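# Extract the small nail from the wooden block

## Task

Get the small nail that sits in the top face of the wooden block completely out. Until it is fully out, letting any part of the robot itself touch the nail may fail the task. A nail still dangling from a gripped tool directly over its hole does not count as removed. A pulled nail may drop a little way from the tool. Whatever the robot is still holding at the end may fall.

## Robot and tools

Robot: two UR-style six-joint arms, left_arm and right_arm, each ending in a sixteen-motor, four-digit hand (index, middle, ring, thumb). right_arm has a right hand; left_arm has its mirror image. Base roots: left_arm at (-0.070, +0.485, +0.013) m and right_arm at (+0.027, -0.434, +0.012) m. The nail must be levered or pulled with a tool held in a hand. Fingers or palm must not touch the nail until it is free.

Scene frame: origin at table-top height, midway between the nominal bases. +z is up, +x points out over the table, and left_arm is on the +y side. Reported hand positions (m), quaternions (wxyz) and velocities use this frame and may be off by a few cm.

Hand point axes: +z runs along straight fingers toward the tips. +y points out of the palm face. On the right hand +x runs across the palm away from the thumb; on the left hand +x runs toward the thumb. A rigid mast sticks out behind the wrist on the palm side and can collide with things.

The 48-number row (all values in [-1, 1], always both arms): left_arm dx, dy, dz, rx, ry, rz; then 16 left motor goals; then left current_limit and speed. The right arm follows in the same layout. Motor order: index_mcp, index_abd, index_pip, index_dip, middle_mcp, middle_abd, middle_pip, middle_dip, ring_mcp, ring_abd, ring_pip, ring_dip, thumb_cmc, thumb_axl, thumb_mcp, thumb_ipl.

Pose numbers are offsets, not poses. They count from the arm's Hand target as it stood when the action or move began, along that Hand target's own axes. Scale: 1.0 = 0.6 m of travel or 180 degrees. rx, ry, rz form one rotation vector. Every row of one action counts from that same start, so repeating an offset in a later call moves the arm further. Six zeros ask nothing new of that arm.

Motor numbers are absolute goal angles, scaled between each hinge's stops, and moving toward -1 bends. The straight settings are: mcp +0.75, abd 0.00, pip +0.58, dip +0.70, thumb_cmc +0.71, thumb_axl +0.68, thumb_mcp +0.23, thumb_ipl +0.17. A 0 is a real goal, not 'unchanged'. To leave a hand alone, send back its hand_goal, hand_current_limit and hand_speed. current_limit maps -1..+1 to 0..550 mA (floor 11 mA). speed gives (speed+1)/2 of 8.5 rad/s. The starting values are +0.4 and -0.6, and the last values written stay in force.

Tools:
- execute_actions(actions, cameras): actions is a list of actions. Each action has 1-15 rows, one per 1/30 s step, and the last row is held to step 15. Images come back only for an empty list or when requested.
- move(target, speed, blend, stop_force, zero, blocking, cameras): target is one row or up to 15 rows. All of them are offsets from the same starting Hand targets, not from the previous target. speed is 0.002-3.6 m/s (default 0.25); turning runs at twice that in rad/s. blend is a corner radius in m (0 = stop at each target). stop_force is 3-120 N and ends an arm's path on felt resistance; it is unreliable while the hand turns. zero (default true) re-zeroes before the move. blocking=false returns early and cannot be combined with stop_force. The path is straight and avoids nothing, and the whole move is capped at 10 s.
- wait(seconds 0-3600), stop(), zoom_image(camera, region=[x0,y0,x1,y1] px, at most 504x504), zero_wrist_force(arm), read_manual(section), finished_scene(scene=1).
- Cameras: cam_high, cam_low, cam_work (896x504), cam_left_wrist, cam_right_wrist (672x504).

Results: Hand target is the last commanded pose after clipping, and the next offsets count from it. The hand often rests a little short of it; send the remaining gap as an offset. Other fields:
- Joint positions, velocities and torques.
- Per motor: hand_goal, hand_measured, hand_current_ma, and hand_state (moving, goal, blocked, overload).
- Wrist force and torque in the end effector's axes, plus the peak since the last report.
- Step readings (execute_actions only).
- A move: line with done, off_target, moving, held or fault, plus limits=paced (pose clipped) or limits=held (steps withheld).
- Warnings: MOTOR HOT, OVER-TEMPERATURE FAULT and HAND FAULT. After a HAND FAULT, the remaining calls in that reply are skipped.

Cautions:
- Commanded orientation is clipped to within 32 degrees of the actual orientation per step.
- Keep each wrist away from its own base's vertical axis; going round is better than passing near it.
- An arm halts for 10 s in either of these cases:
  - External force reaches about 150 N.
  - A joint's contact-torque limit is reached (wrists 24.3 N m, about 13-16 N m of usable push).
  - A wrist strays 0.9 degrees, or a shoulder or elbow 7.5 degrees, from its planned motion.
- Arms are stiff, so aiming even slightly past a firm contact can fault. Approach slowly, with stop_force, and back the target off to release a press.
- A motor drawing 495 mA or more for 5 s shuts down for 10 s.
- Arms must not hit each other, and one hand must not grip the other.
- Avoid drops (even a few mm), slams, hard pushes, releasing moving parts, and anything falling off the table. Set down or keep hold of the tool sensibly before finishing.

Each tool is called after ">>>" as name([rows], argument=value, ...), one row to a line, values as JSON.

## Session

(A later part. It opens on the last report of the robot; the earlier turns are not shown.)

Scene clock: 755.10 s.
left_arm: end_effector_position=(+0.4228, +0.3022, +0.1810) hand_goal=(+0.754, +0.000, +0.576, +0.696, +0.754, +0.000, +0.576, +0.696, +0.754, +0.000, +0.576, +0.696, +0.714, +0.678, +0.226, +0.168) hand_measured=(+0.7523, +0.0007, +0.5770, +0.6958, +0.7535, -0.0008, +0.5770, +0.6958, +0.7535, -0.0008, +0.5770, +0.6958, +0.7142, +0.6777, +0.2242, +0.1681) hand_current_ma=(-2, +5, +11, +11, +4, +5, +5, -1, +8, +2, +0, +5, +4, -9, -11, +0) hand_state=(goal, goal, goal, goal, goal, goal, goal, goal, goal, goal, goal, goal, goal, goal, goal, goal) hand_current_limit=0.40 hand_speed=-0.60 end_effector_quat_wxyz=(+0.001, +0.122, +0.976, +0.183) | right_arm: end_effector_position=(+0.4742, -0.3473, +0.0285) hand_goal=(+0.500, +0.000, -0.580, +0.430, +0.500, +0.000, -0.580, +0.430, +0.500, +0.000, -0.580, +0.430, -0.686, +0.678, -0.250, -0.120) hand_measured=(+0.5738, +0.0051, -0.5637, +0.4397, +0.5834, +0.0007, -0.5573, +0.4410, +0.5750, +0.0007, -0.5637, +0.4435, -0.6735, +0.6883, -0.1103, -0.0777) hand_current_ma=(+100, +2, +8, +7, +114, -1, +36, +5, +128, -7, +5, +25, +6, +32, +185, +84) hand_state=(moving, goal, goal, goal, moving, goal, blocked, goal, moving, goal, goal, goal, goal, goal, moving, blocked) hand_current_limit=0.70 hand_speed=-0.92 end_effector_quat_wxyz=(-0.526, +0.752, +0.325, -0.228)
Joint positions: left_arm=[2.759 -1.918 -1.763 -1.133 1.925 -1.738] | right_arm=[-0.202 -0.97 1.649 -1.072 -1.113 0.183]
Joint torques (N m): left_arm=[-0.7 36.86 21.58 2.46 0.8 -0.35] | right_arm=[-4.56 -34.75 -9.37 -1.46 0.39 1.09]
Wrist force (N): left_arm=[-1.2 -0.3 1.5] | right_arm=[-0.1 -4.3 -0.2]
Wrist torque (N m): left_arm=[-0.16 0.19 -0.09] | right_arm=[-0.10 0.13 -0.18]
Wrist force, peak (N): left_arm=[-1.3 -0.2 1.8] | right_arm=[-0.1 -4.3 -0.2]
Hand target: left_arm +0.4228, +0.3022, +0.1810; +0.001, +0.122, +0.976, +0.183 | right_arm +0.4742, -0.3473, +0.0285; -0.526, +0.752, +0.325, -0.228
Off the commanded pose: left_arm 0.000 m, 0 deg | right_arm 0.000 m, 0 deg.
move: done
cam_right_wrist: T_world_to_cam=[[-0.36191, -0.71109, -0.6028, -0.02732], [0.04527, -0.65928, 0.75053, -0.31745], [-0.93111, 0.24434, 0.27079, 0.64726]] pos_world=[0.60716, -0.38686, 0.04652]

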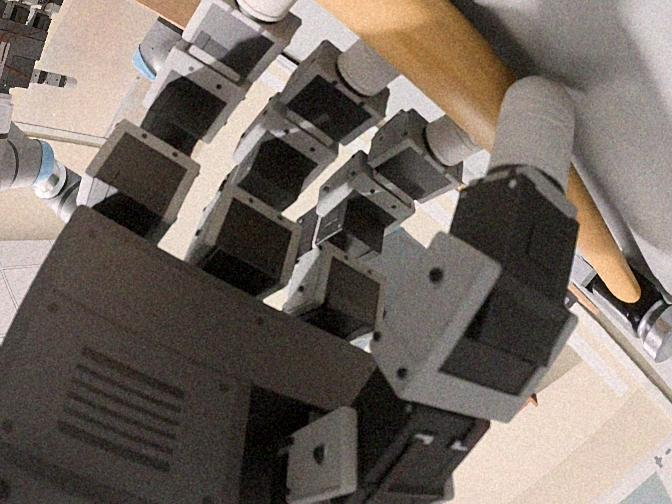

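>>> move(target=[0,0,0,0,0,0,0.754,0,0.576,0.696,0.754,0,0.576,0.696,0.754,0,0.576,0.696,0.714,0.678,0.226,0.168,0.4,-0.6,0,0,0,0,0,0,0.46,0,-0.62,0.42,0.46,0,-0.62,0.42,0.46,0,-0.62,0.42,-0.686,0.678,-0.42,-0.2,0.7,-0.9], cameras=[])

Scene clock: 765.50 s.
left_arm: end_effector_position=(+0.4228, +0.3022, +0.1810) hand_goal=(+0.754, +0.000, +0.576, +0.696, +0.754, +0.000, +0.576, +0.696, +0.754, +0.000, +0.576, +0.696, +0.714, +0.678, +0.226, +0.168) hand_measured=(+0.7535, +0.0007, +0.5770, +0.6971, +0.7535, +0.0007, +0.5770, +0.6958, +0.7535, -0.0023, +0.5770, +0.6958, +0.7142, +0.6777, +0.2252, +0.1672) hand_current_ma=(+2, +3, +12, +7, +2, +5, +5, +4, +8, +5, -7, -1, +1, -13, -12, -1) hand_state=(goal, goal, goal, goal, goal, goal, goal, goal, goal, goal, goal, goal, goal, goal, goal, goal) hand_current_limit=0.40 hand_speed=-0.60 end_effector_quat_wxyz=(+0.001, +0.122, +0.976, +0.183) | right_arm: end_effector_position=(+0.4742, -0.3473, +0.0285) hand_goal=(+0.460, +0.000, -0.620, +0.420, +0.460, +0.000, -0.620, +0.420, +0.460, +0.000, -0.620, +0.420, -0.686, +0.678, -0.420, -0.200) hand_measured=(+0.5726, +0.0051, -0.5637, +0.4397, +0.5810, +0.0007, -0.5573, +0.4397, +0.5714, +0.0007, -0.5625, +0.4435, -0.6735, +0.6883, -0.1083, -0.0806) hand_current_ma=(+144, +1, +77, +24, +167, +10, +86, +20, +178, -28, +64, +31, +13, +24, +489, +240) hand_state=(blocked, goal, blocked, goal, blocked, goal, blocked, blocked, blocked, goal, blocked, blocked, goal, goal, blocked, blocked) hand_current_limit=0.70 hand_speed=-0.90 end_effector_quat_wxyz=(-0.526, +0.752, +0.325, -0.228)
Joint positions: left_arm=[2.759 -1.918 -1.763 -1.133 1.925 -1.738] | right_arm=[-0.202 -0.97 1.649 -1.072 -1.113 0.183]
Joint torques (N m): left_arm=[-0.39 36.89 21.9 2.52 0.76 -0.39] | right_arm=[-3.74 -35.87 -11.85 -0.84 1.24 0.9]
Wrist force (N): left_arm=[-1.4 -0.5 1.6] | right_arm=[0.4 -3.8 -0.7]
Wrist torque (N m): left_arm=[-0.21 0.23 -0.10] | right_arm=[-0.02 0.08 -0.17]
Wrist force, peak (N): left_arm=[-1.4 -0.3 1.9] | right_arm=[0.3 -5.2 -0.8]
Hand target: left_arm +0.4228, +0.3022, +0.1810; +0.001, +0.122, +0.976, +0.183 | right_arm +0.4742, -0.3473, +0.0285; -0.526, +0.752, +0.325, -0.228
Off the commanded pose: left_arm 0.000 m, 0 deg | right_arm 0.000 m, 0 deg.
move: done

>>> move(target=[0,0,0,0,0,0,0.754,0,0.576,0.696,0.754,0,0.576,0.696,0.754,0,0.576,0.696,0.714,0.678,0.226,0.168,0.4,-0.6,-0.013,-0.0504,-0.01835,0,0.019,-0.0522,0.46,0,-0.62,0.42,0.46,0,-0.62,0.42,0.46,0,-0.62,0.42,-0.686,0.678,-0.42,-0.2,0.7,-0.9], speed=0.03, cameras=["cam_high","cam_work","cam_right_wrist"])

>>> zoom_image(camera="cam_work", region=[0, 200, 200, 430])

Scene clock: 790.60 s.
left_arm: end_effector_position=(+0.4228, +0.3022, +0.1810) hand_goal=(+0.754, +0.000, +0.576, +0.696, +0.754, +0.000, +0.576, +0.696, +0.754, +0.000, +0.576, +0.696, +0.714, +0.678, +0.226, +0.168) hand_measured=(+0.7535, +0.0007, +0.5770, +0.6971, +0.7535, +0.0007, +0.5770, +0.6958, +0.7547, +0.0007, +0.5770, +0.6958, +0.7142, +0.6767, +0.2232, +0.1681) hand_current_ma=(+5, +9, +16, +10, +1, -1, +5, -1, +5, +2, -4, +2, +2, -7, -9, +0) hand_state=(goal, goal, goal, goal, goal, goal, goal, goal, goal, goal, goal, goal, goal, goal, goal, goal) hand_current_limit=0.40 hand_speed=-0.60 end_effector_quat_wxyz=(+0.001, +0.122, +0.976, +0.183) | right_arm: end_effector_position=(+0.4689, -0.3529, +0.0607) hand_goal=(+0.460, +0.000, -0.620, +0.420, +0.460, +0.000, -0.620, +0.420, +0.460, +0.000, -0.620, +0.420, -0.686, +0.678, -0.420, -0.200) hand_measured=(+0.5653, +0.0065, -0.5599, +0.4486, +0.5726, +0.0051, -0.5573, +0.4435, +0.5605, +0.0080, -0.5625, +0.4435, -0.6685, +0.6883, -0.1063, -0.0796) hand_current_ma=(+140, -19, +77, +31, +181, +4, +78, +39, +149, +6, +73, +44, +12, +7, +463, +237) hand_state=(blocked, goal, blocked, blocked, blocked, goal, blocked, blocked, blocked, goal, blocked, blocked, goal, goal, blocked, blocked) hand_current_limit=0.70 hand_speed=-0.90 end_effector_quat_wxyz=(-0.552, +0.730, +0.370, -0.162)
Joint positions: left_arm=[2.759 -1.918 -1.763 -1.133 1.925 -1.738] | right_arm=[-0.257 -1.062 1.698 -1.024 -1.105 -0.002]
Joint torques (N m): left_arm=[-0.33 37.14 21.32 2.39 0.7 -0.56] | right_arm=[-7.48 -52.33 -9.45 3.28 2.85 -1.14]
Wrist force (N): left_arm=[-1.1 -0.4 1.6] | right_arm=[-1.3 1.4 -0.6]
Wrist torque (N m): left_arm=[-0.18 0.18 -0.08] | right_arm=[0.31 0.14 0.03]
Wrist force, peak (N): left_arm=[-1.2 -0.5 1.9] | right_arm=[0.3 -4.3 -0.6]
Hand target: left_arm +0.4228, +0.3022, +0.1810; +0.001, +0.122, +0.976, +0.183 | right_arm +0.4689, -0.3529, +0.0607; -0.552, +0.730, +0.370, -0.162
Off the commanded pose: left_arm 0.000 m, 0 deg | right_arm 0.000 m, 0 deg.
move: done
cam_right_wrist: T_world_to_cam=[[-0.28222, -0.62658, -0.72647, -0.01389], [-0.03894, -0.74914, 0.66126, -0.33186], [-0.95856, 0.21491, 0.18702, 0.64259]] pos_world=[0.59911, -0.39542, 0.08918]

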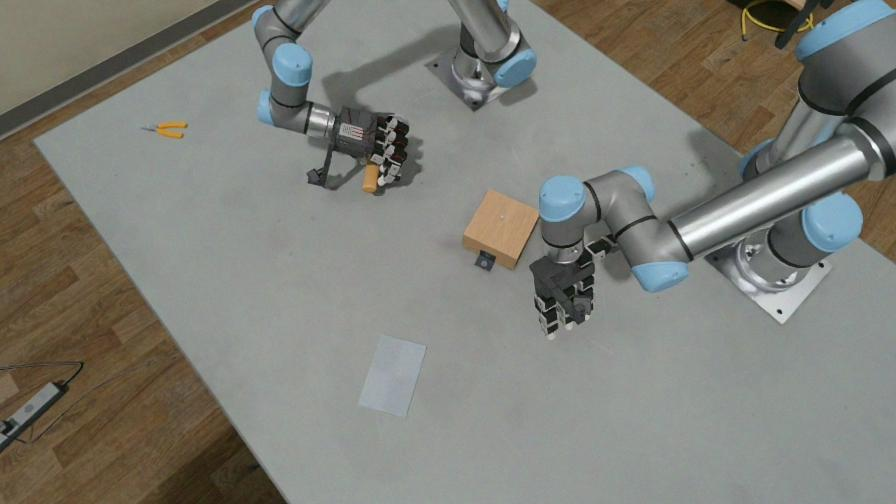

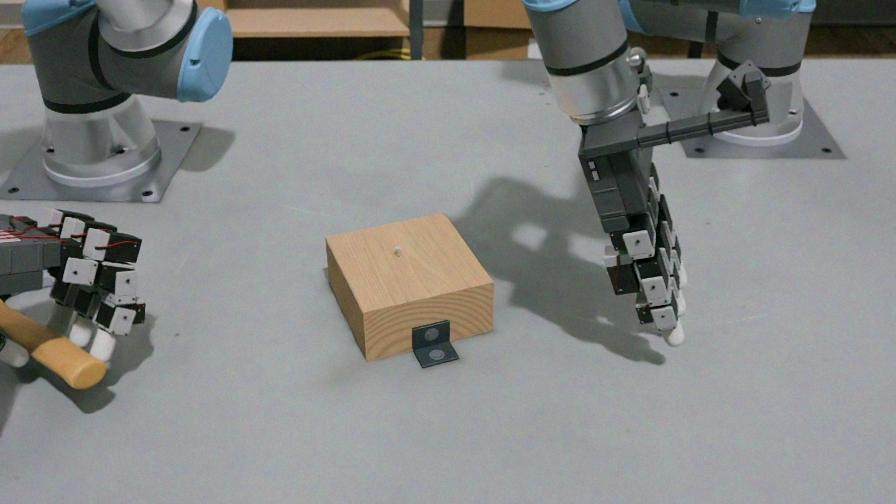

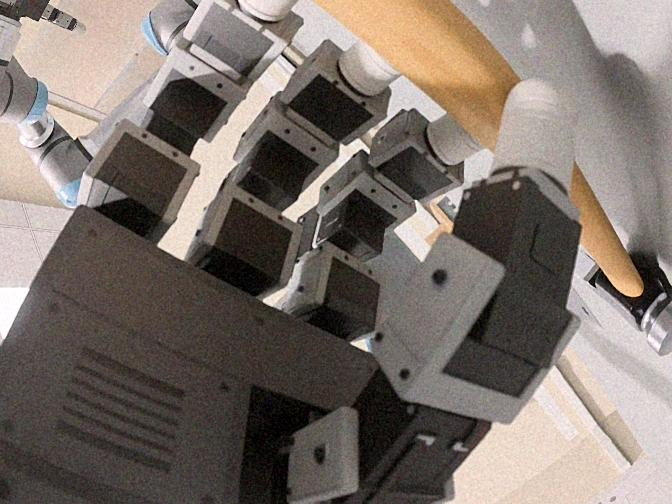

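Scaled by 2.191 from the camera's image (finer frame: 1280x720).

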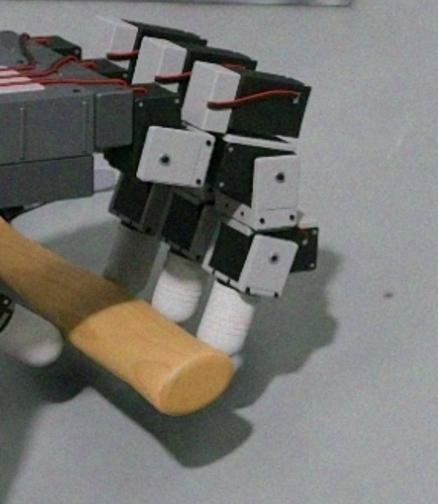

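>>> move([
  [0,0,0,0,0,0,0.754,0,0.576,0.696,0.754,0,0.576,0.696,0.754,0,0.576,0.696,0.714,0.678,0.226,0.168,0.4,-0.6,-0.023,-0.0747,-0.0272,0,0.0285,-0.0783,0.46,0,-0.62,0.42,0.46,0,-0.62,0.42,0.46,0,-0.62,0.42,-0.686,0.678,-0.42,-0.2,0.7,-0.9],
  [0,0,0,0,0,0,0.754,0,0.576,0.696,0.754,0,0.576,0.696,0.754,0,0.576,0.696,0.714,0.678,0.226,0.168,0.4,-0.6,-0.0657,-0.1413,-0.0514,0,0.057,-0.1567,0.46,0,-0.62,0.42,0.46,0,-0.62,0.42,0.46,0,-0.62,0.42,-0.686,0.678,-0.42,-0.2,0.7,-0.9],
], speed=0.05, blend=0.01, cameras=["cam_high","cam_work","cam_right_wrist"])

>>> zoom_image(camera="cam_work", region=[0, 150, 200, 380])

Scene clock: 814.57 s.
left_arm: end_effector_position=(+0.4228, +0.3022, +0.1810) hand_goal=(+0.754, +0.000, +0.576, +0.696, +0.754, +0.000, +0.576, +0.696, +0.754, +0.000, +0.576, +0.696, +0.714, +0.678, +0.226, +0.168) hand_measured=(+0.7535, -0.0008, +0.5782, +0.6971, +0.7535, -0.0008, +0.5770, +0.6958, +0.7547, -0.0008, +0.5757, +0.6958, +0.7142, +0.6767, +0.2242, +0.1672) hand_current_ma=(-1, +2, +13, +6, +3, +3, +1, +1, +6, +1, -11, +5, +1, -12, -10, +3) hand_state=(goal, goal, goal, goal, goal, goal, goal, goal, goal, goal, goal, goal, goal, goal, goal, goal) hand_current_limit=0.40 hand_speed=-0.60 end_effector_quat_wxyz=(+0.001, +0.122, +0.976, +0.183) | right_arm: end_effector_position=(+0.4315, -0.3924, +0.1427) hand_goal=(+0.460, +0.000, -0.620, +0.420, +0.460, +0.000, -0.620, +0.420, +0.460, +0.000, -0.620, +0.420, -0.686, +0.678, -0.420, -0.200) hand_measured=(+0.5653, +0.0065, -0.5509, +0.4550, +0.5690, +0.0051, -0.5573, +0.4448, +0.5412, +0.0080, -0.5637, +0.4435, -0.6559, +0.6893, -0.1083, -0.0806) hand_current_ma=(+150, -12, +83, +36, +152, +11, +75, +26, +115, -1, +77, +26, +35, +24, +467, +225) hand_state=(blocked, goal, blocked, blocked, blocked, goal, blocked, blocked, blocked, goal, blocked, blocked, blocked, goal, blocked, blocked) hand_current_limit=0.70 hand_speed=-0.90 end_effector_quat_wxyz=(+0.605, -0.629, -0.486, -0.043)
Joint positions: left_arm=[2.759 -1.918 -1.763 -1.133 1.925 -1.738] | right_arm=[-0.501 -1.274 1.829 -0.847 -1.166 -0.61]
Joint torques (N m): left_arm=[-1.11 36.57 22.04 2.53 0.82 -0.43] | right_arm=[-7.09 -45.86 -9.95 3.38 -1.94 -1.51]
Wrist force (N): left_arm=[-1.1 -0.5 1.7] | right_arm=[-0.9 0.7 -0.7]
Wrist torque (N m): left_arm=[-0.20 0.19 -0.08] | right_arm=[0.23 -0.01 0.23]
Wrist force, peak (N): left_arm=[-1.4 -0.3 1.9] | right_arm=[-1.6 1.4 -0.9]
Hand target: left_arm +0.4228, +0.3022, +0.1810; +0.001, +0.122, +0.976, +0.183 | right_arm +0.4315, -0.3924, +0.1428; +0.605, -0.629, -0.486, -0.043
Off the commanded pose: left_arm 0.000 m, 0 deg | right_arm 0.000 m, 0 deg.
move: done
cam_right_wrist: T_world_to_cam=[[0.02682, -0.29842, -0.95406, 0.03835], [-0.21209, -0.93437, 0.2863, -0.36161], [-0.97688, 0.19467, -0.08835, 0.63918]] pos_world=[0.54668, -0.45086, 0.19659]

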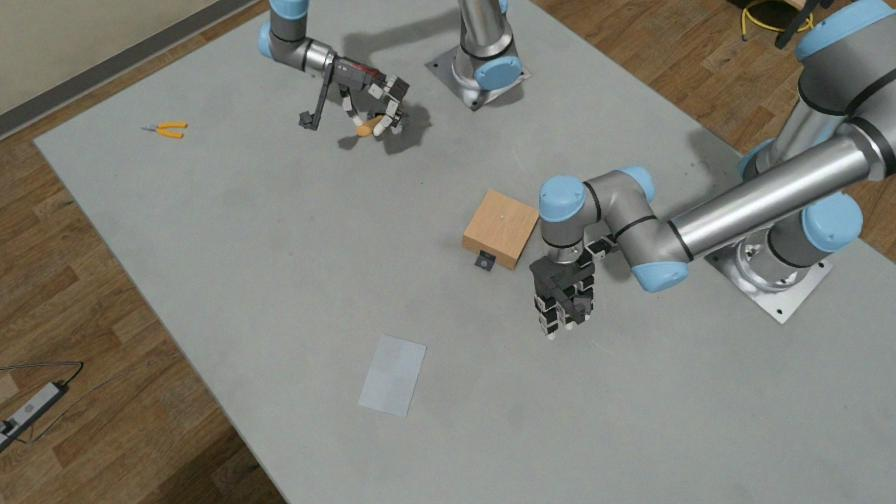

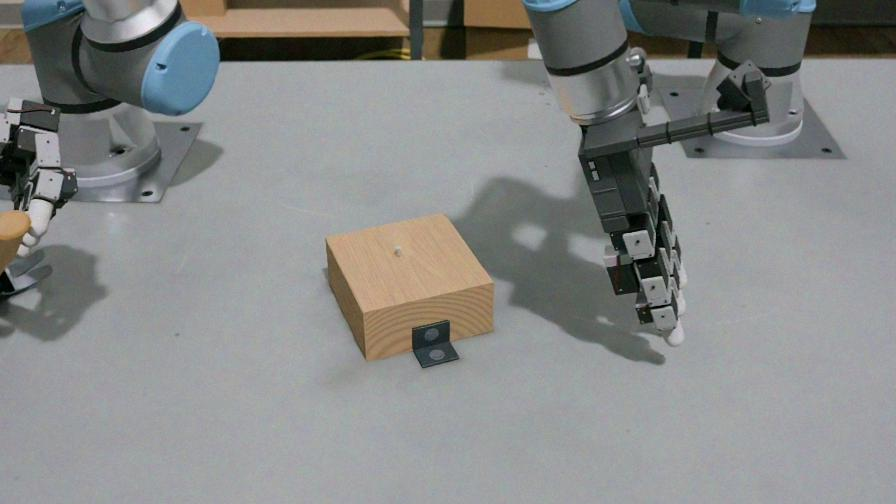

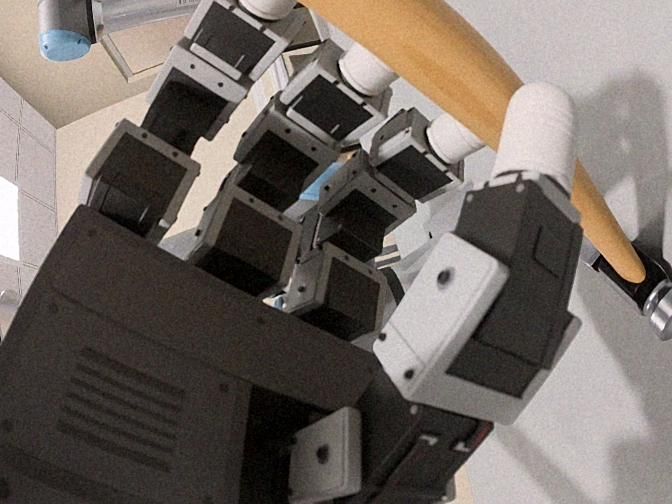

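Scaled by 2.191 from the camera's image (finer frame: 1280x720).

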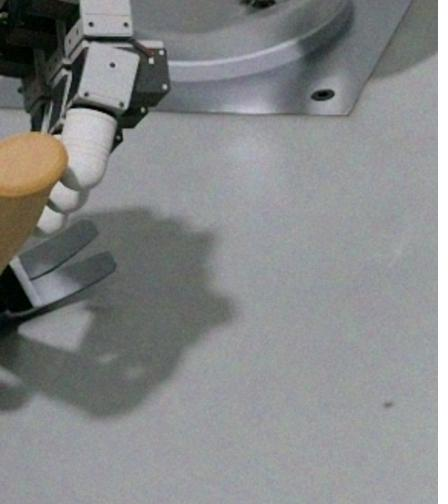

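>>> move([
  [0,0,0,0,0,0,0.754,0,0.576,0.696,0.754,0,0.576,0.696,0.754,0,0.576,0.696,0.714,0.678,0.226,0.168,0.4,-0.6,-0.023,-0.0747,-0.0272,0,0.0285,-0.0783,0.46,0,-0.62,0.42,0.46,0,-0.62,0.42,0.46,0,-0.62,0.42,-0.686,0.678,-0.42,-0.2,0.7,-0.9],
  [0,0,0,0,0,0,0.754,0,0.576,0.696,0.754,0,0.576,0.696,0.754,0,0.576,0.696,0.714,0.678,0.226,0.168,0.4,-0.6,-0.0657,-0.1413,-0.0514,0,0.057,-0.1567,0.46,0,-0.62,0.42,0.46,0,-0.62,0.42,0.46,0,-0.62,0.42,-0.686,0.678,-0.42,-0.2,0.7,-0.9],
  [0,0,0,0,0,0,0.754,0,0.576,0.696,0.754,0,0.576,0.696,0.754,0,0.576,0.696,0.714,0.678,0.226,0.168,0.4,-0.6,-0.1253,-0.1952,-0.071,0,0.0855,-0.235,0.46,0,-0.62,0.42,0.46,0,-0.62,0.42,0.46,0,-0.62,0.42,-0.686,0.678,-0.42,-0.2,0.7,-0.9],
], speed=0.05, blend=0.01, cameras=["cam_high","cam_low","cam_work","cam_right_wrist"])

>>> zoom_image(camera="cam_high", region=[300, 50, 450, 170])

>>> zoom_image(camera="cam_low", region=[380, 140, 520, 280])

Scene clock: 834.03 s.
left_arm: end_effector_position=(+0.4228, +0.3022, +0.1810) hand_goal=(+0.754, +0.000, +0.576, +0.696, +0.754, +0.000, +0.576, +0.696, +0.754, +0.000, +0.576, +0.696, +0.714, +0.678, +0.226, +0.168) hand_measured=(+0.7535, -0.0008, +0.5770, +0.6958, +0.7547, -0.0008, +0.5770, +0.6958, +0.7535, +0.0007, +0.5770, +0.6958, +0.7142, +0.6767, +0.2242, +0.1672) hand_current_ma=(-2, +9, +14, +5, +3, +10, +4, -3, +5, +3, -4, +2, +2, -13, -11, +2) hand_state=(goal, goal, goal, goal, goal, goal, goal, goal, goal, goal, goal, goal, goal, goal, goal, goal) hand_current_limit=0.40 hand_speed=-0.60 end_effector_quat_wxyz=(+0.001, +0.122, +0.976, +0.183) | right_arm: end_effector_position=(+0.3372, -0.4926, +0.1901) hand_goal=(+0.460, +0.000, -0.620, +0.420, +0.460, +0.000, -0.620, +0.420, +0.460, +0.000, -0.620, +0.420, -0.686, +0.678, -0.420, -0.200) hand_measured=(+0.5665, +0.0080, -0.5471, +0.4550, +0.5653, +0.0051, -0.5573, +0.4473, +0.5364, +0.0080, -0.5625, +0.4448, -0.6170, +0.7146, -0.1093, -0.0882) hand_current_ma=(+151, -4, +93, +27, +174, +6, +76, +46, +106, +10, +52, +40, +80, +65, +476, +215) hand_state=(blocked, goal, blocked, blocked, blocked, goal, blocked, blocked, blocked, goal, blocked, blocked, blocked, blocked, blocked, blocked) hand_current_limit=0.70 hand_speed=-0.90 end_effector_quat_wxyz=(+0.607, -0.401, -0.596, -0.339)
Joint positions: left_arm=[2.759 -1.918 -1.763 -1.133 1.925 -1.738] | right_arm=[-0.96 -1.261 1.962 -0.733 -1.491 -1.486]
Joint torques (N m): left_arm=[-1.8 37.18 22.35 2.38 0.83 -0.62] | right_arm=[-7.49 -22.21 -7.54 0.21 -2.33 -1.92]
Wrist force (N): left_arm=[-1.4 -0.4 1.6] | right_arm=[-1.7 -0.9 -0.6]
Wrist torque (N m): left_arm=[-0.19 0.23 -0.10] | right_arm=[0.11 -0.06 0.24]
Wrist force, peak (N): left_arm=[-1.5 -0.4 1.9] | right_arm=[3.6 -0.5 -0.3]
Hand target: left_arm +0.4228, +0.3022, +0.1810; +0.001, +0.122, +0.976, +0.183 | right_arm +0.3372, -0.4926, +0.1901; +0.607, -0.401, -0.596, -0.340
Off the commanded pose: left_arm 0.000 m, 0 deg | right_arm 0.000 m, 0 deg.
move: done
cam_right_wrist: T_world_to_cam=[[0.52883, 0.23624, -0.81518, 0.12379], [-0.18357, -0.90591, -0.38162, -0.35738], [-0.82864, 0.35145, -0.43571, 0.66402]] pos_world=[0.41916, -0.58637, 0.25384]

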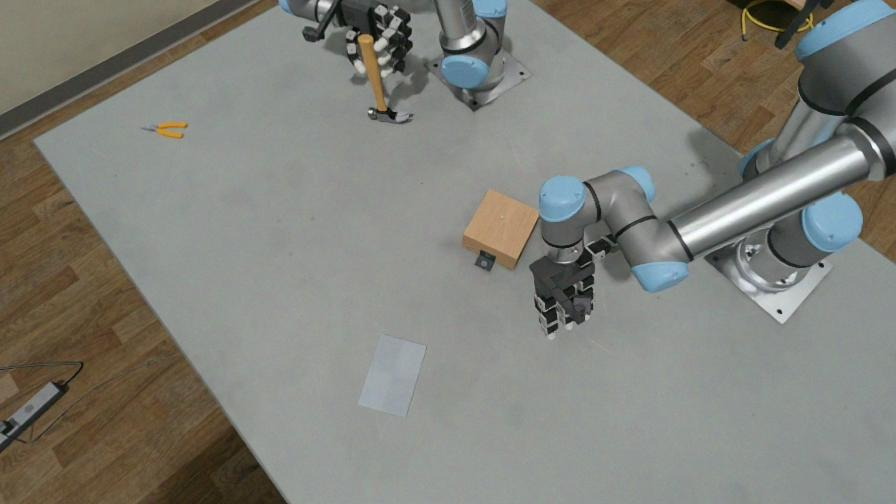

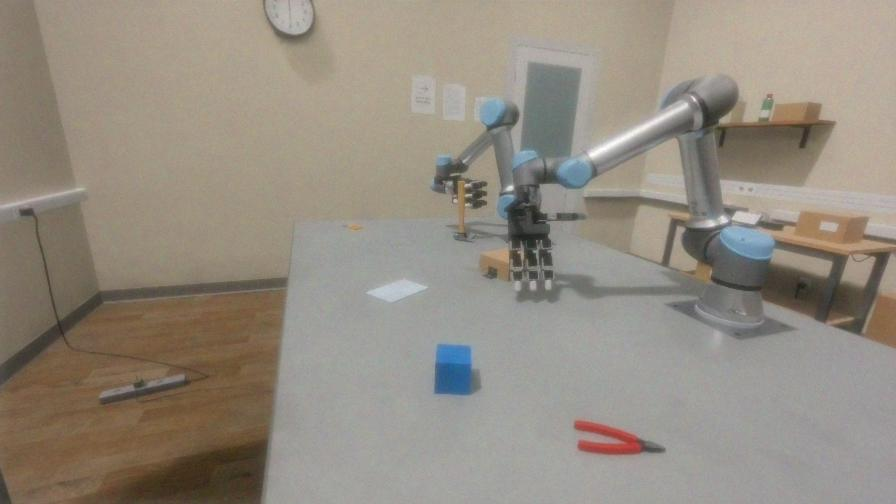

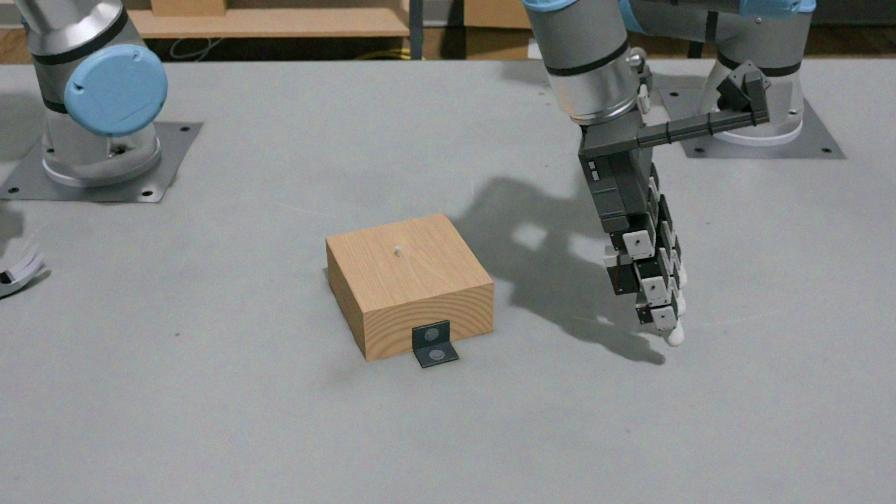

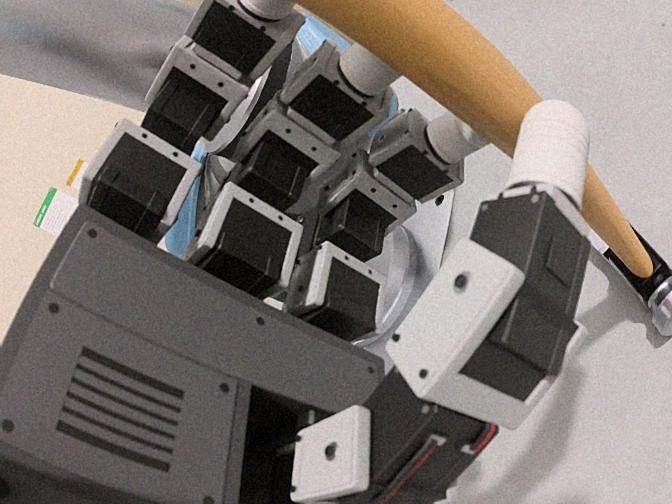

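Scaled by 3.360 from the camera's image (finer frame: 1280x720).

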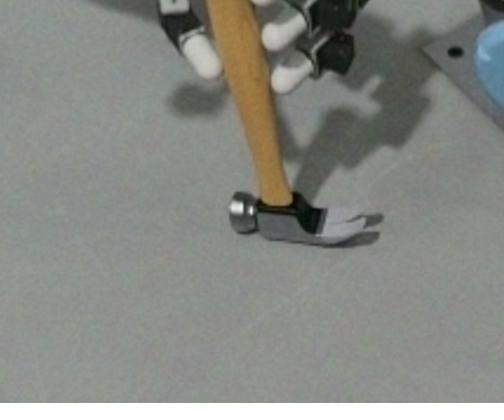

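Scaled by 3.600 from the camera's image (finer frame: 1280x720).

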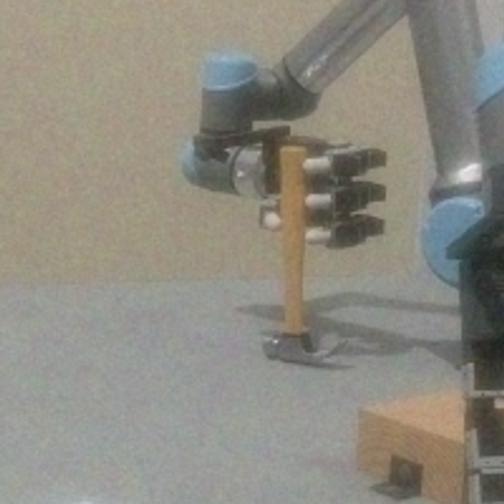

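>>> move(target=[0,0,0,0,0,0,0.754,0,0.576,0.696,0.754,0,0.576,0.696,0.754,0,0.576,0.696,0.714,0.678,0.226,0.168,0.4,-0.6,-0.0053,-0.0255,-0.0093,0,0.0095,-0.0261,0.46,0,-0.62,0.42,0.46,0,-0.62,0.42,0.46,0,-0.62,0.42,-0.686,0.678,-0.42,-0.2,0.7,-0.9], speed=0.05, cameras=["cam_high","cam_low","cam_right_wrist"])

>>> zoom_image(camera="cam_high", region=[320, 0, 440, 140])

>>> zoom_image(camera="cam_low", region=[420, 170, 500, 250])

>>> zoom_image(camera="cam_right_wrist", region=[440, 150, 672, 350])

Scene clock: 920.77 s.
left_arm: end_effector_position=(+0.4228, +0.3022, +0.1810) hand_goal=(+0.754, +0.000, +0.576, +0.696, +0.754, +0.000, +0.576, +0.696, +0.754, +0.000, +0.576, +0.696, +0.714, +0.678, +0.226, +0.168) hand_measured=(+0.7523, +0.0007, +0.5770, +0.6958, +0.7535, +0.0007, +0.5770, +0.6958, +0.7547, -0.0008, +0.5770, +0.6958, +0.7142, +0.6767, +0.2232, +0.1681) hand_current_ma=(-6, +10, +9, +12, +5, +3, +5, +4, +4, +1, -11, +4, -1, -15, -9, -1) hand_state=(goal, goal, goal, goal, goal, goal, goal, goal, goal, goal, goal, goal, goal, goal, goal, goal) hand_current_limit=0.40 hand_speed=-0.60 end_effector_quat_wxyz=(+0.001, +0.122, +0.976, +0.183) | right_arm: end_effector_position=(+0.3259, -0.5046, +0.1884) hand_goal=(+0.460, +0.000, -0.620, +0.420, +0.460, +0.000, -0.620, +0.420, +0.460, +0.000, -0.620, +0.420, -0.686, +0.678, -0.420, -0.200) hand_measured=(+0.5665, +0.0080, -0.5483, +0.4550, +0.5653, +0.0051, -0.5573, +0.4473, +0.5364, +0.0080, -0.5625, +0.4435, -0.6182, +0.7146, -0.1093, -0.0882) hand_current_ma=(+151, -10, +104, +27, +142, -6, +86, +2, +124, +12, +72, +47, +97, +61, +471, +214) hand_state=(blocked, goal, blocked, blocked, blocked, goal, blocked, blocked, blocked, goal, blocked, blocked, blocked, blocked, blocked, blocked) hand_current_limit=0.70 hand_speed=-0.90 end_effector_quat_wxyz=(+0.602, -0.371, -0.603, -0.370)
Joint positions: left_arm=[2.759 -1.918 -1.763 -1.133 1.925 -1.738] | right_arm=[-1.002 -1.23 1.969 -0.741 -1.532 -1.57]
Joint torques (N m): left_arm=[-1.44 37.05 21.3 2.45 0.79 -0.61] | right_arm=[-5.87 -20.92 -8.47 0.09 -2.05 -2]
Wrist force (N): left_arm=[-1.3 -0.3 1.8] | right_arm=[-1.2 -0.3 -0.6]
Wrist torque (N m): left_arm=[-0.19 0.21 -0.10] | right_arm=[0.24 -0.09 0.25]
Wrist force, peak (N): left_arm=[-1.6 -0.3 2.0] | right_arm=[-2.1 -0.9 -0.5]
Hand target: left_arm +0.4228, +0.3022, +0.1810; +0.001, +0.122, +0.976, +0.183 | right_arm +0.3259, -0.5047, +0.1884; +0.602, -0.371, -0.603, -0.370
Off the commanded pose: left_arm 0.000 m, 0 deg | right_arm 0.000 m, 0 deg.
move: done
cam_right_wrist: T_world_to_cam=[[0.57605, 0.28662, -0.76552, 0.13189], [-0.15853, -0.87956, -0.4486, -0.35334], [-0.8019, 0.37977, -0.46123, 0.66857]] pos_world=[0.40414, -0.60249, 0.25082]

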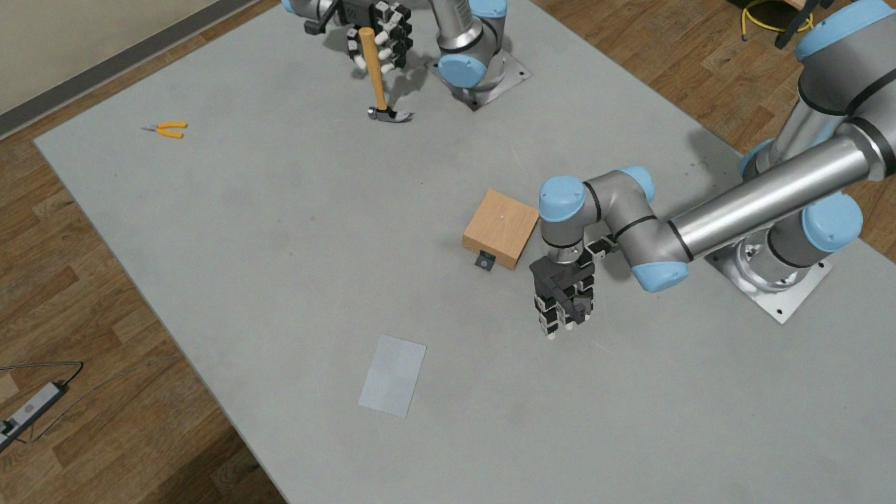

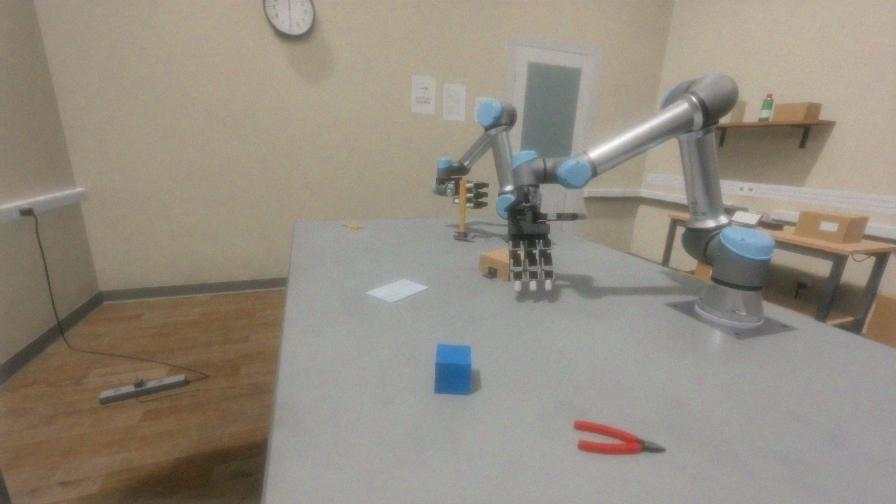

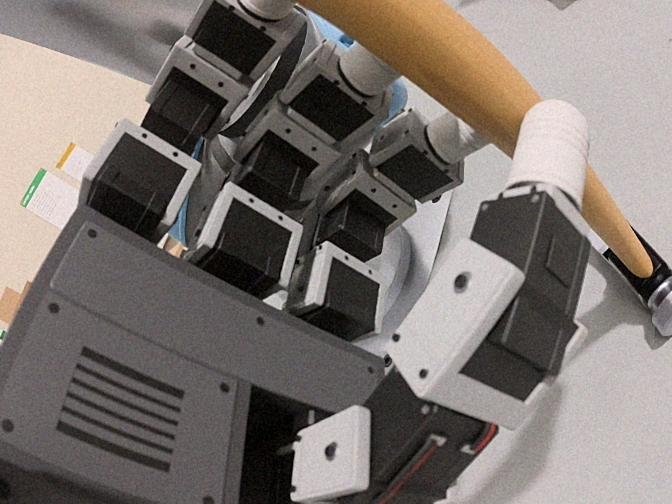

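Scaled by 3.600 from the camera's image (finer frame: 1280x720).

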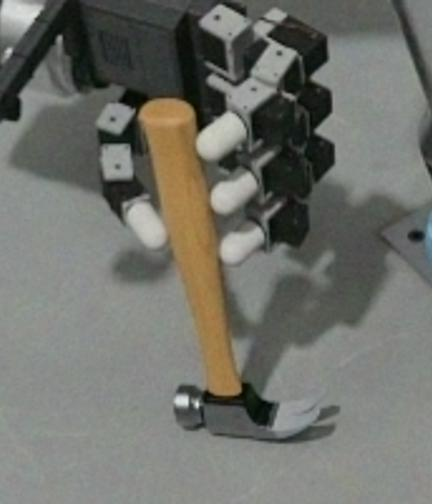

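Scaled by 6.300 from the camera's image (finer frame: 1280x720).

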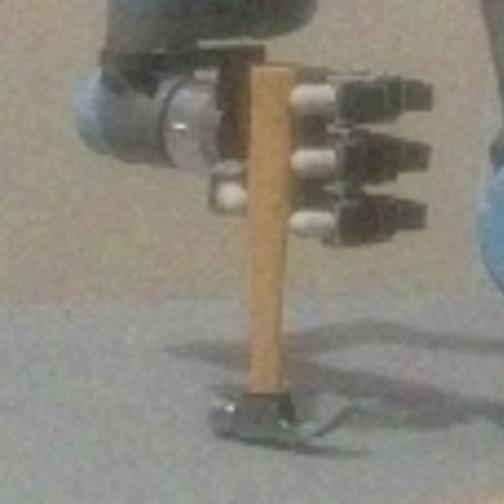

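Scaled by 2.172 from the camera's image (finer frame: 960x720).

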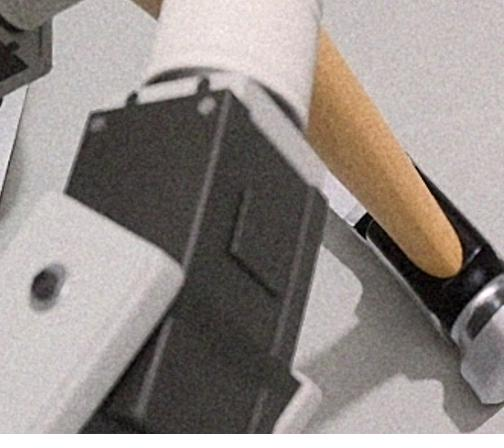

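>>> move(target=[0,0,0,0,0,0,0.754,0,0.576,0.696,0.754,0,0.576,0.696,0.754,0,0.576,0.696,0.714,0.678,0.226,0.168,0.4,-0.6,0,0,0,0,0,0,0.61,0,-0.547,0.449,0.61,0,-0.547,0.449,0.59,0,-0.547,0.449,-0.64,0.69,-0.06,-0.08,0.4,-0.9], speed=0.05, cameras=["cam_high","cam_right_wrist"])

>>> zoom_image(camera="cam_high", region=[320, 0, 440, 140])

Scene clock: 926.93 s.
left_arm: end_effector_position=(+0.4228, +0.3022, +0.1810) hand_goal=(+0.754, +0.000, +0.576, +0.696, +0.754, +0.000, +0.576, +0.696, +0.754, +0.000, +0.576, +0.696, +0.714, +0.678, +0.226, +0.168) hand_measured=(+0.7535, -0.0008, +0.5770, +0.6958, +0.7535, +0.0007, +0.5770, +0.6958, +0.7547, -0.0008, +0.5770, +0.6958, +0.7142, +0.6777, +0.2242, +0.1672) hand_current_ma=(+0, +7, +10, +13, +3, +9, +5, +0, +7, +1, -12, +1, +0, -11, -8, -3) hand_state=(goal, goal, goal, goal, goal, goal, goal, goal, goal, goal, goal, goal, goal, goal, goal, goal) hand_current_limit=0.40 hand_speed=-0.60 end_effector_quat_wxyz=(+0.001, +0.122, +0.976, +0.183) | right_arm: end_effector_position=(+0.3259, -0.5047, +0.1884) hand_goal=(+0.610, +0.000, -0.546, +0.450, +0.610, +0.000, -0.546, +0.450, +0.590, +0.000, -0.546, +0.450, -0.640, +0.690, -0.060, -0.080) hand_measured=(+0.6039, +0.0080, -0.5342, +0.4601, +0.6075, +0.0051, -0.5342, +0.4550, +0.5955, +0.0080, -0.5419, +0.4550, -0.6157, +0.7125, -0.1578, -0.0796) hand_current_ma=(-17, -5, -2, -5, -9, -7, +14, +5, +16, -16, +1, +17, +22, +32, +8, +2) hand_state=(goal, goal, goal, goal, goal, goal, goal, goal, goal, goal, goal, goal, blocked, blocked, moving, goal) hand_current_limit=0.40 hand_speed=-0.90 end_effector_quat_wxyz=(+0.602, -0.371, -0.603, -0.370)
Joint positions: left_arm=[2.759 -1.918 -1.763 -1.133 1.925 -1.738] | right_arm=[-1.002 -1.23 1.969 -0.741 -1.532 -1.57]
Joint torques (N m): left_arm=[-1.01 37.14 21.88 2.39 0.91 -0.71] | right_arm=[-6.58 -22.24 -7.86 0.28 -2.21 -0.53]
Wrist force (N): left_arm=[-1.3 -0.4 1.9] | right_arm=[2.6 -0.3 -0.4]
Wrist torque (N m): left_arm=[-0.21 0.22 -0.10] | right_arm=[0.22 -0.24 0.27]
Wrist force, peak (N): left_arm=[-1.5 -0.3 2.1] | right_arm=[3.0 -0.1 -0.6]
Hand target: left_arm +0.4228, +0.3022, +0.1810; +0.001, +0.122, +0.976, +0.183 | right_arm +0.3259, -0.5047, +0.1884; +0.602, -0.371, -0.603, -0.370
Off the commanded pose: left_arm 0.000 m, 0 deg | right_arm 0.000 m, 0 deg.
move: done
cam_right_wrist: T_world_to_cam=[[0.57625, 0.2868, -0.7653, 0.13192], [-0.15848, -0.87942, -0.44889, -0.35322], [-0.80176, 0.37996, -0.46131, 0.66857]] pos_world=[0.40404, -0.60249, 0.25082]

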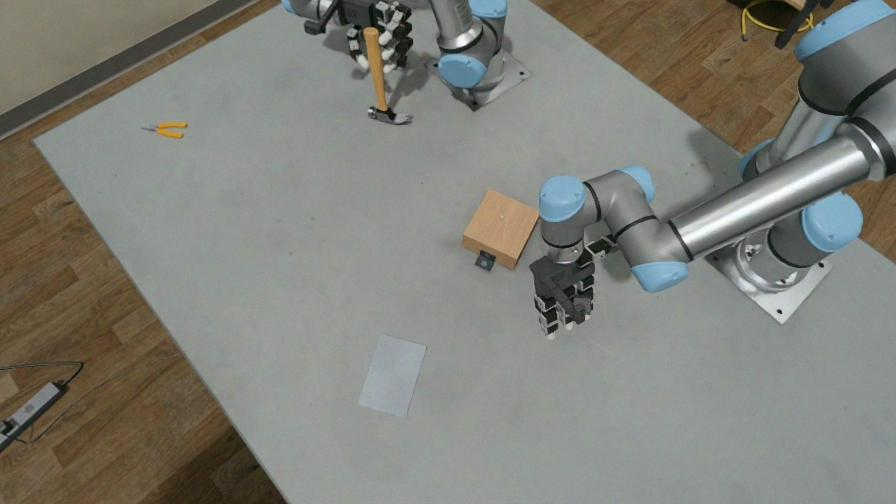

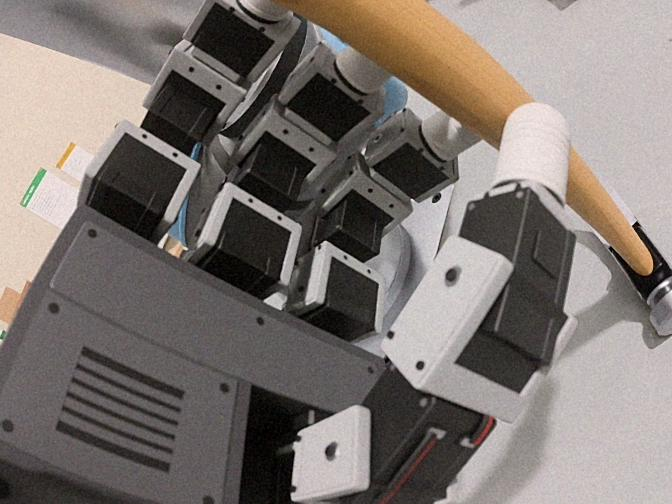

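Scaled by 3.600 from the camera's image (finer frame: 1280x720).

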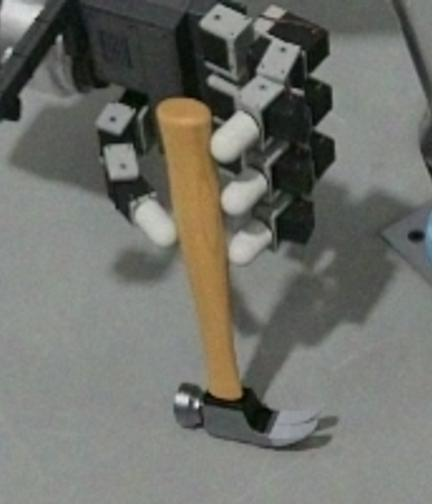

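>>> move(target=[0,0,0,0,0,0,0.754,0,0.576,0.696,0.754,0,0.576,0.696,0.754,0,0.576,0.696,0.714,0.678,0.226,0.168,0.4,-0.6,0,0,0,0,0,0,0.61,0,-0.547,0.449,0.61,0,-0.547,0.449,0.59,0,-0.547,0.449,-0.64,0.69,0.05,-0.08,0.4,-0.9], speed=0.05, cameras=["cam_high","cam_low","cam_right_wrist"])

>>> zoom_image(camera="cam_high", region=[320, 0, 440, 140])

>>> zoom_image(camera="cam_low", region=[420, 170, 500, 250])

Scene clock: 946.93 s.
left_arm: end_effector_position=(+0.4228, +0.3022, +0.1810) hand_goal=(+0.754, +0.000, +0.576, +0.696, +0.754, +0.000, +0.576, +0.696, +0.754, +0.000, +0.576, +0.696, +0.714, +0.678, +0.226, +0.168) hand_measured=(+0.7535, +0.0007, +0.5757, +0.6958, +0.7547, -0.0008, +0.5757, +0.6958, +0.7535, -0.0008, +0.5757, +0.6958, +0.7142, +0.6767, +0.2242, +0.1672) hand_current_ma=(+3, +4, +12, +7, +4, +2, +5, +2, +11, +4, -7, +5, +3, -13, -13, +1) hand_state=(goal, goal, goal, goal, goal, goal, goal, goal, goal, goal, goal, goal, goal, goal, goal, goal) hand_current_limit=0.40 hand_speed=-0.60 end_effector_quat_wxyz=(+0.001, +0.122, +0.976, +0.183) | right_arm: end_effector_position=(+0.3259, -0.5047, +0.1884) hand_goal=(+0.610, +0.000, -0.546, +0.450, +0.610, +0.000, -0.546, +0.450, +0.590, +0.000, -0.546, +0.450, -0.640, +0.690, +0.050, -0.080) hand_measured=(+0.6039, +0.0080, -0.5355, +0.4601, +0.6075, +0.0051, -0.5368, +0.4550, +0.5979, +0.0080, -0.5419, +0.4537, -0.6157, +0.7093, +0.0421, -0.0815) hand_current_ma=(-22, +13, +8, +3, +10, -6, -11, +14, +21, +3, -6, +17, +27, +35, -13, +2) hand_state=(goal, goal, goal, goal, goal, goal, goal, goal, goal, goal, goal, goal, blocked, goal, goal, goal) hand_current_limit=0.40 hand_speed=-0.90 end_effector_quat_wxyz=(+0.602, -0.371, -0.603, -0.370)
Joint positions: left_arm=[2.759 -1.918 -1.763 -1.133 1.925 -1.738] | right_arm=[-1.002 -1.23 1.969 -0.741 -1.532 -1.57]
Joint torques (N m): left_arm=[-1.74 36.52 22.1 2.36 0.91 -0.72] | right_arm=[-5.27 -22.28 -11.82 -0.03 -1.39 -0.06]
Wrist force (N): left_arm=[-1.4 -0.3 2.0] | right_arm=[3.0 0.0 -0.7]
Wrist torque (N m): left_arm=[-0.22 0.24 -0.11] | right_arm=[0.29 -0.28 0.30]
Wrist force, peak (N): left_arm=[-1.5 -0.6 2.1] | right_arm=[3.0 0.0 -0.5]
Hand target: left_arm +0.4228, +0.3022, +0.1810; +0.001, +0.122, +0.976, +0.183 | right_arm +0.3259, -0.5047, +0.1884; +0.602, -0.371, -0.603, -0.370
Off the commanded pose: left_arm 0.000 m, 0 deg | right_arm 0.000 m, 0 deg.
move: done
cam_right_wrist: T_world_to_cam=[[0.57624, 0.28675, -0.76533, 0.1319], [-0.15851, -0.87944, -0.44885, -0.35323], [-0.80176, 0.37996, -0.46131, 0.66857]] pos_world=[0.40404, -0.60249, 0.25082]

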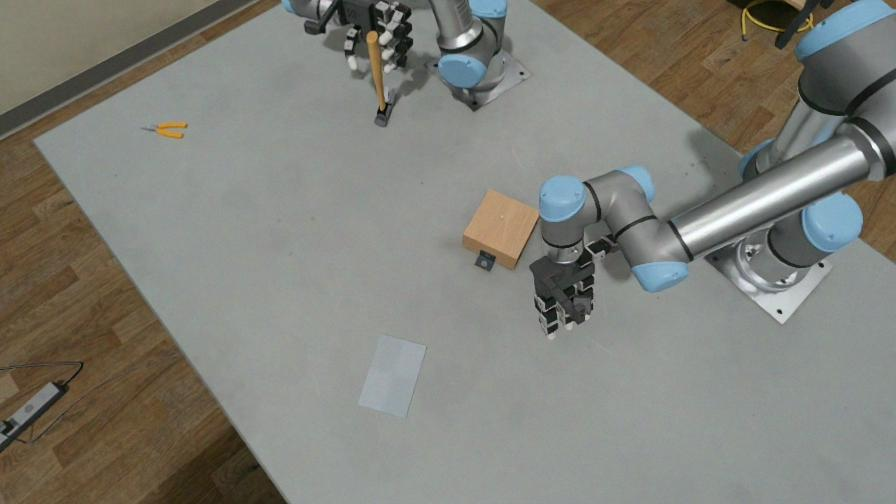

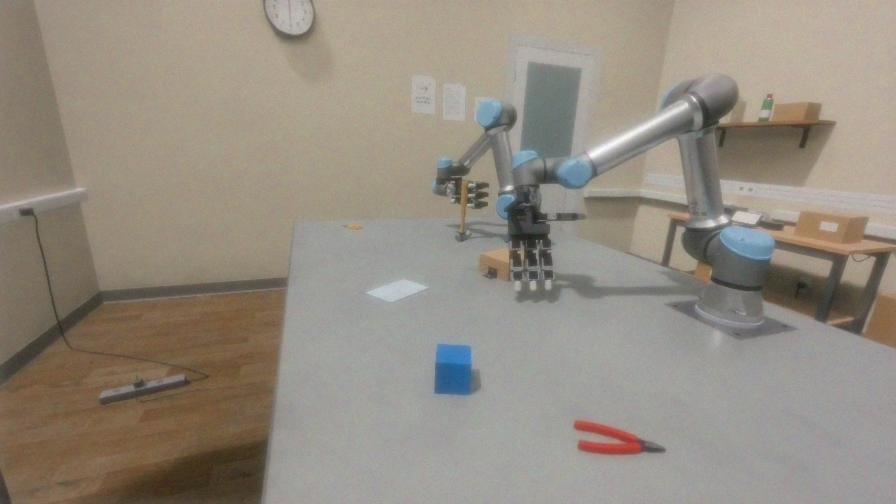

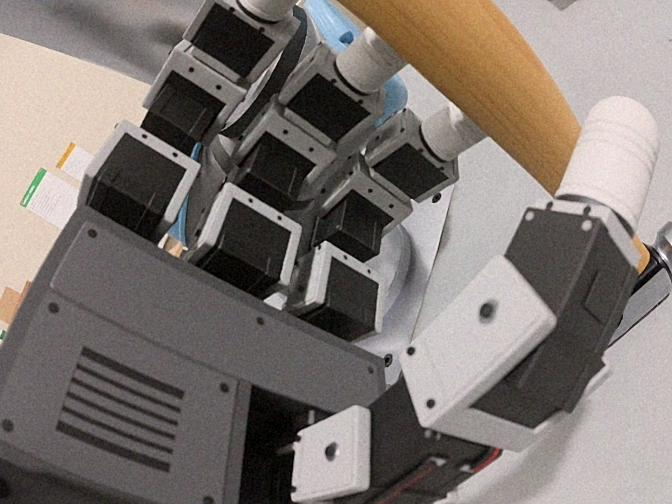

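Scaled by 3.600 from the camera's image (finer frame: 1280x720).

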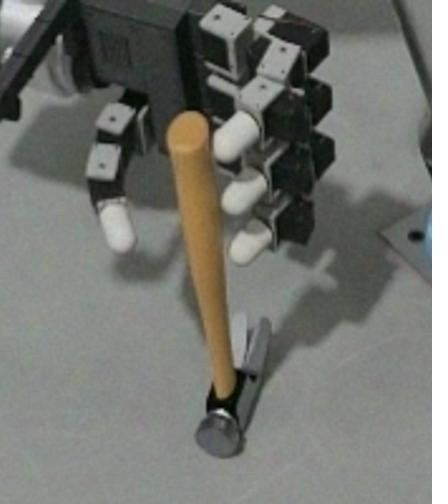

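Scaled by 6.300 from the camera's image (finer frame: 1280x720).

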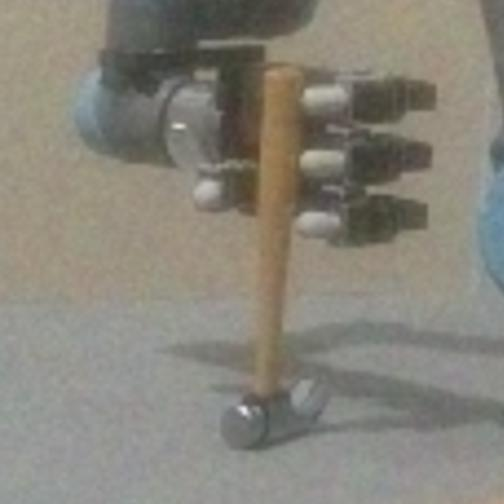

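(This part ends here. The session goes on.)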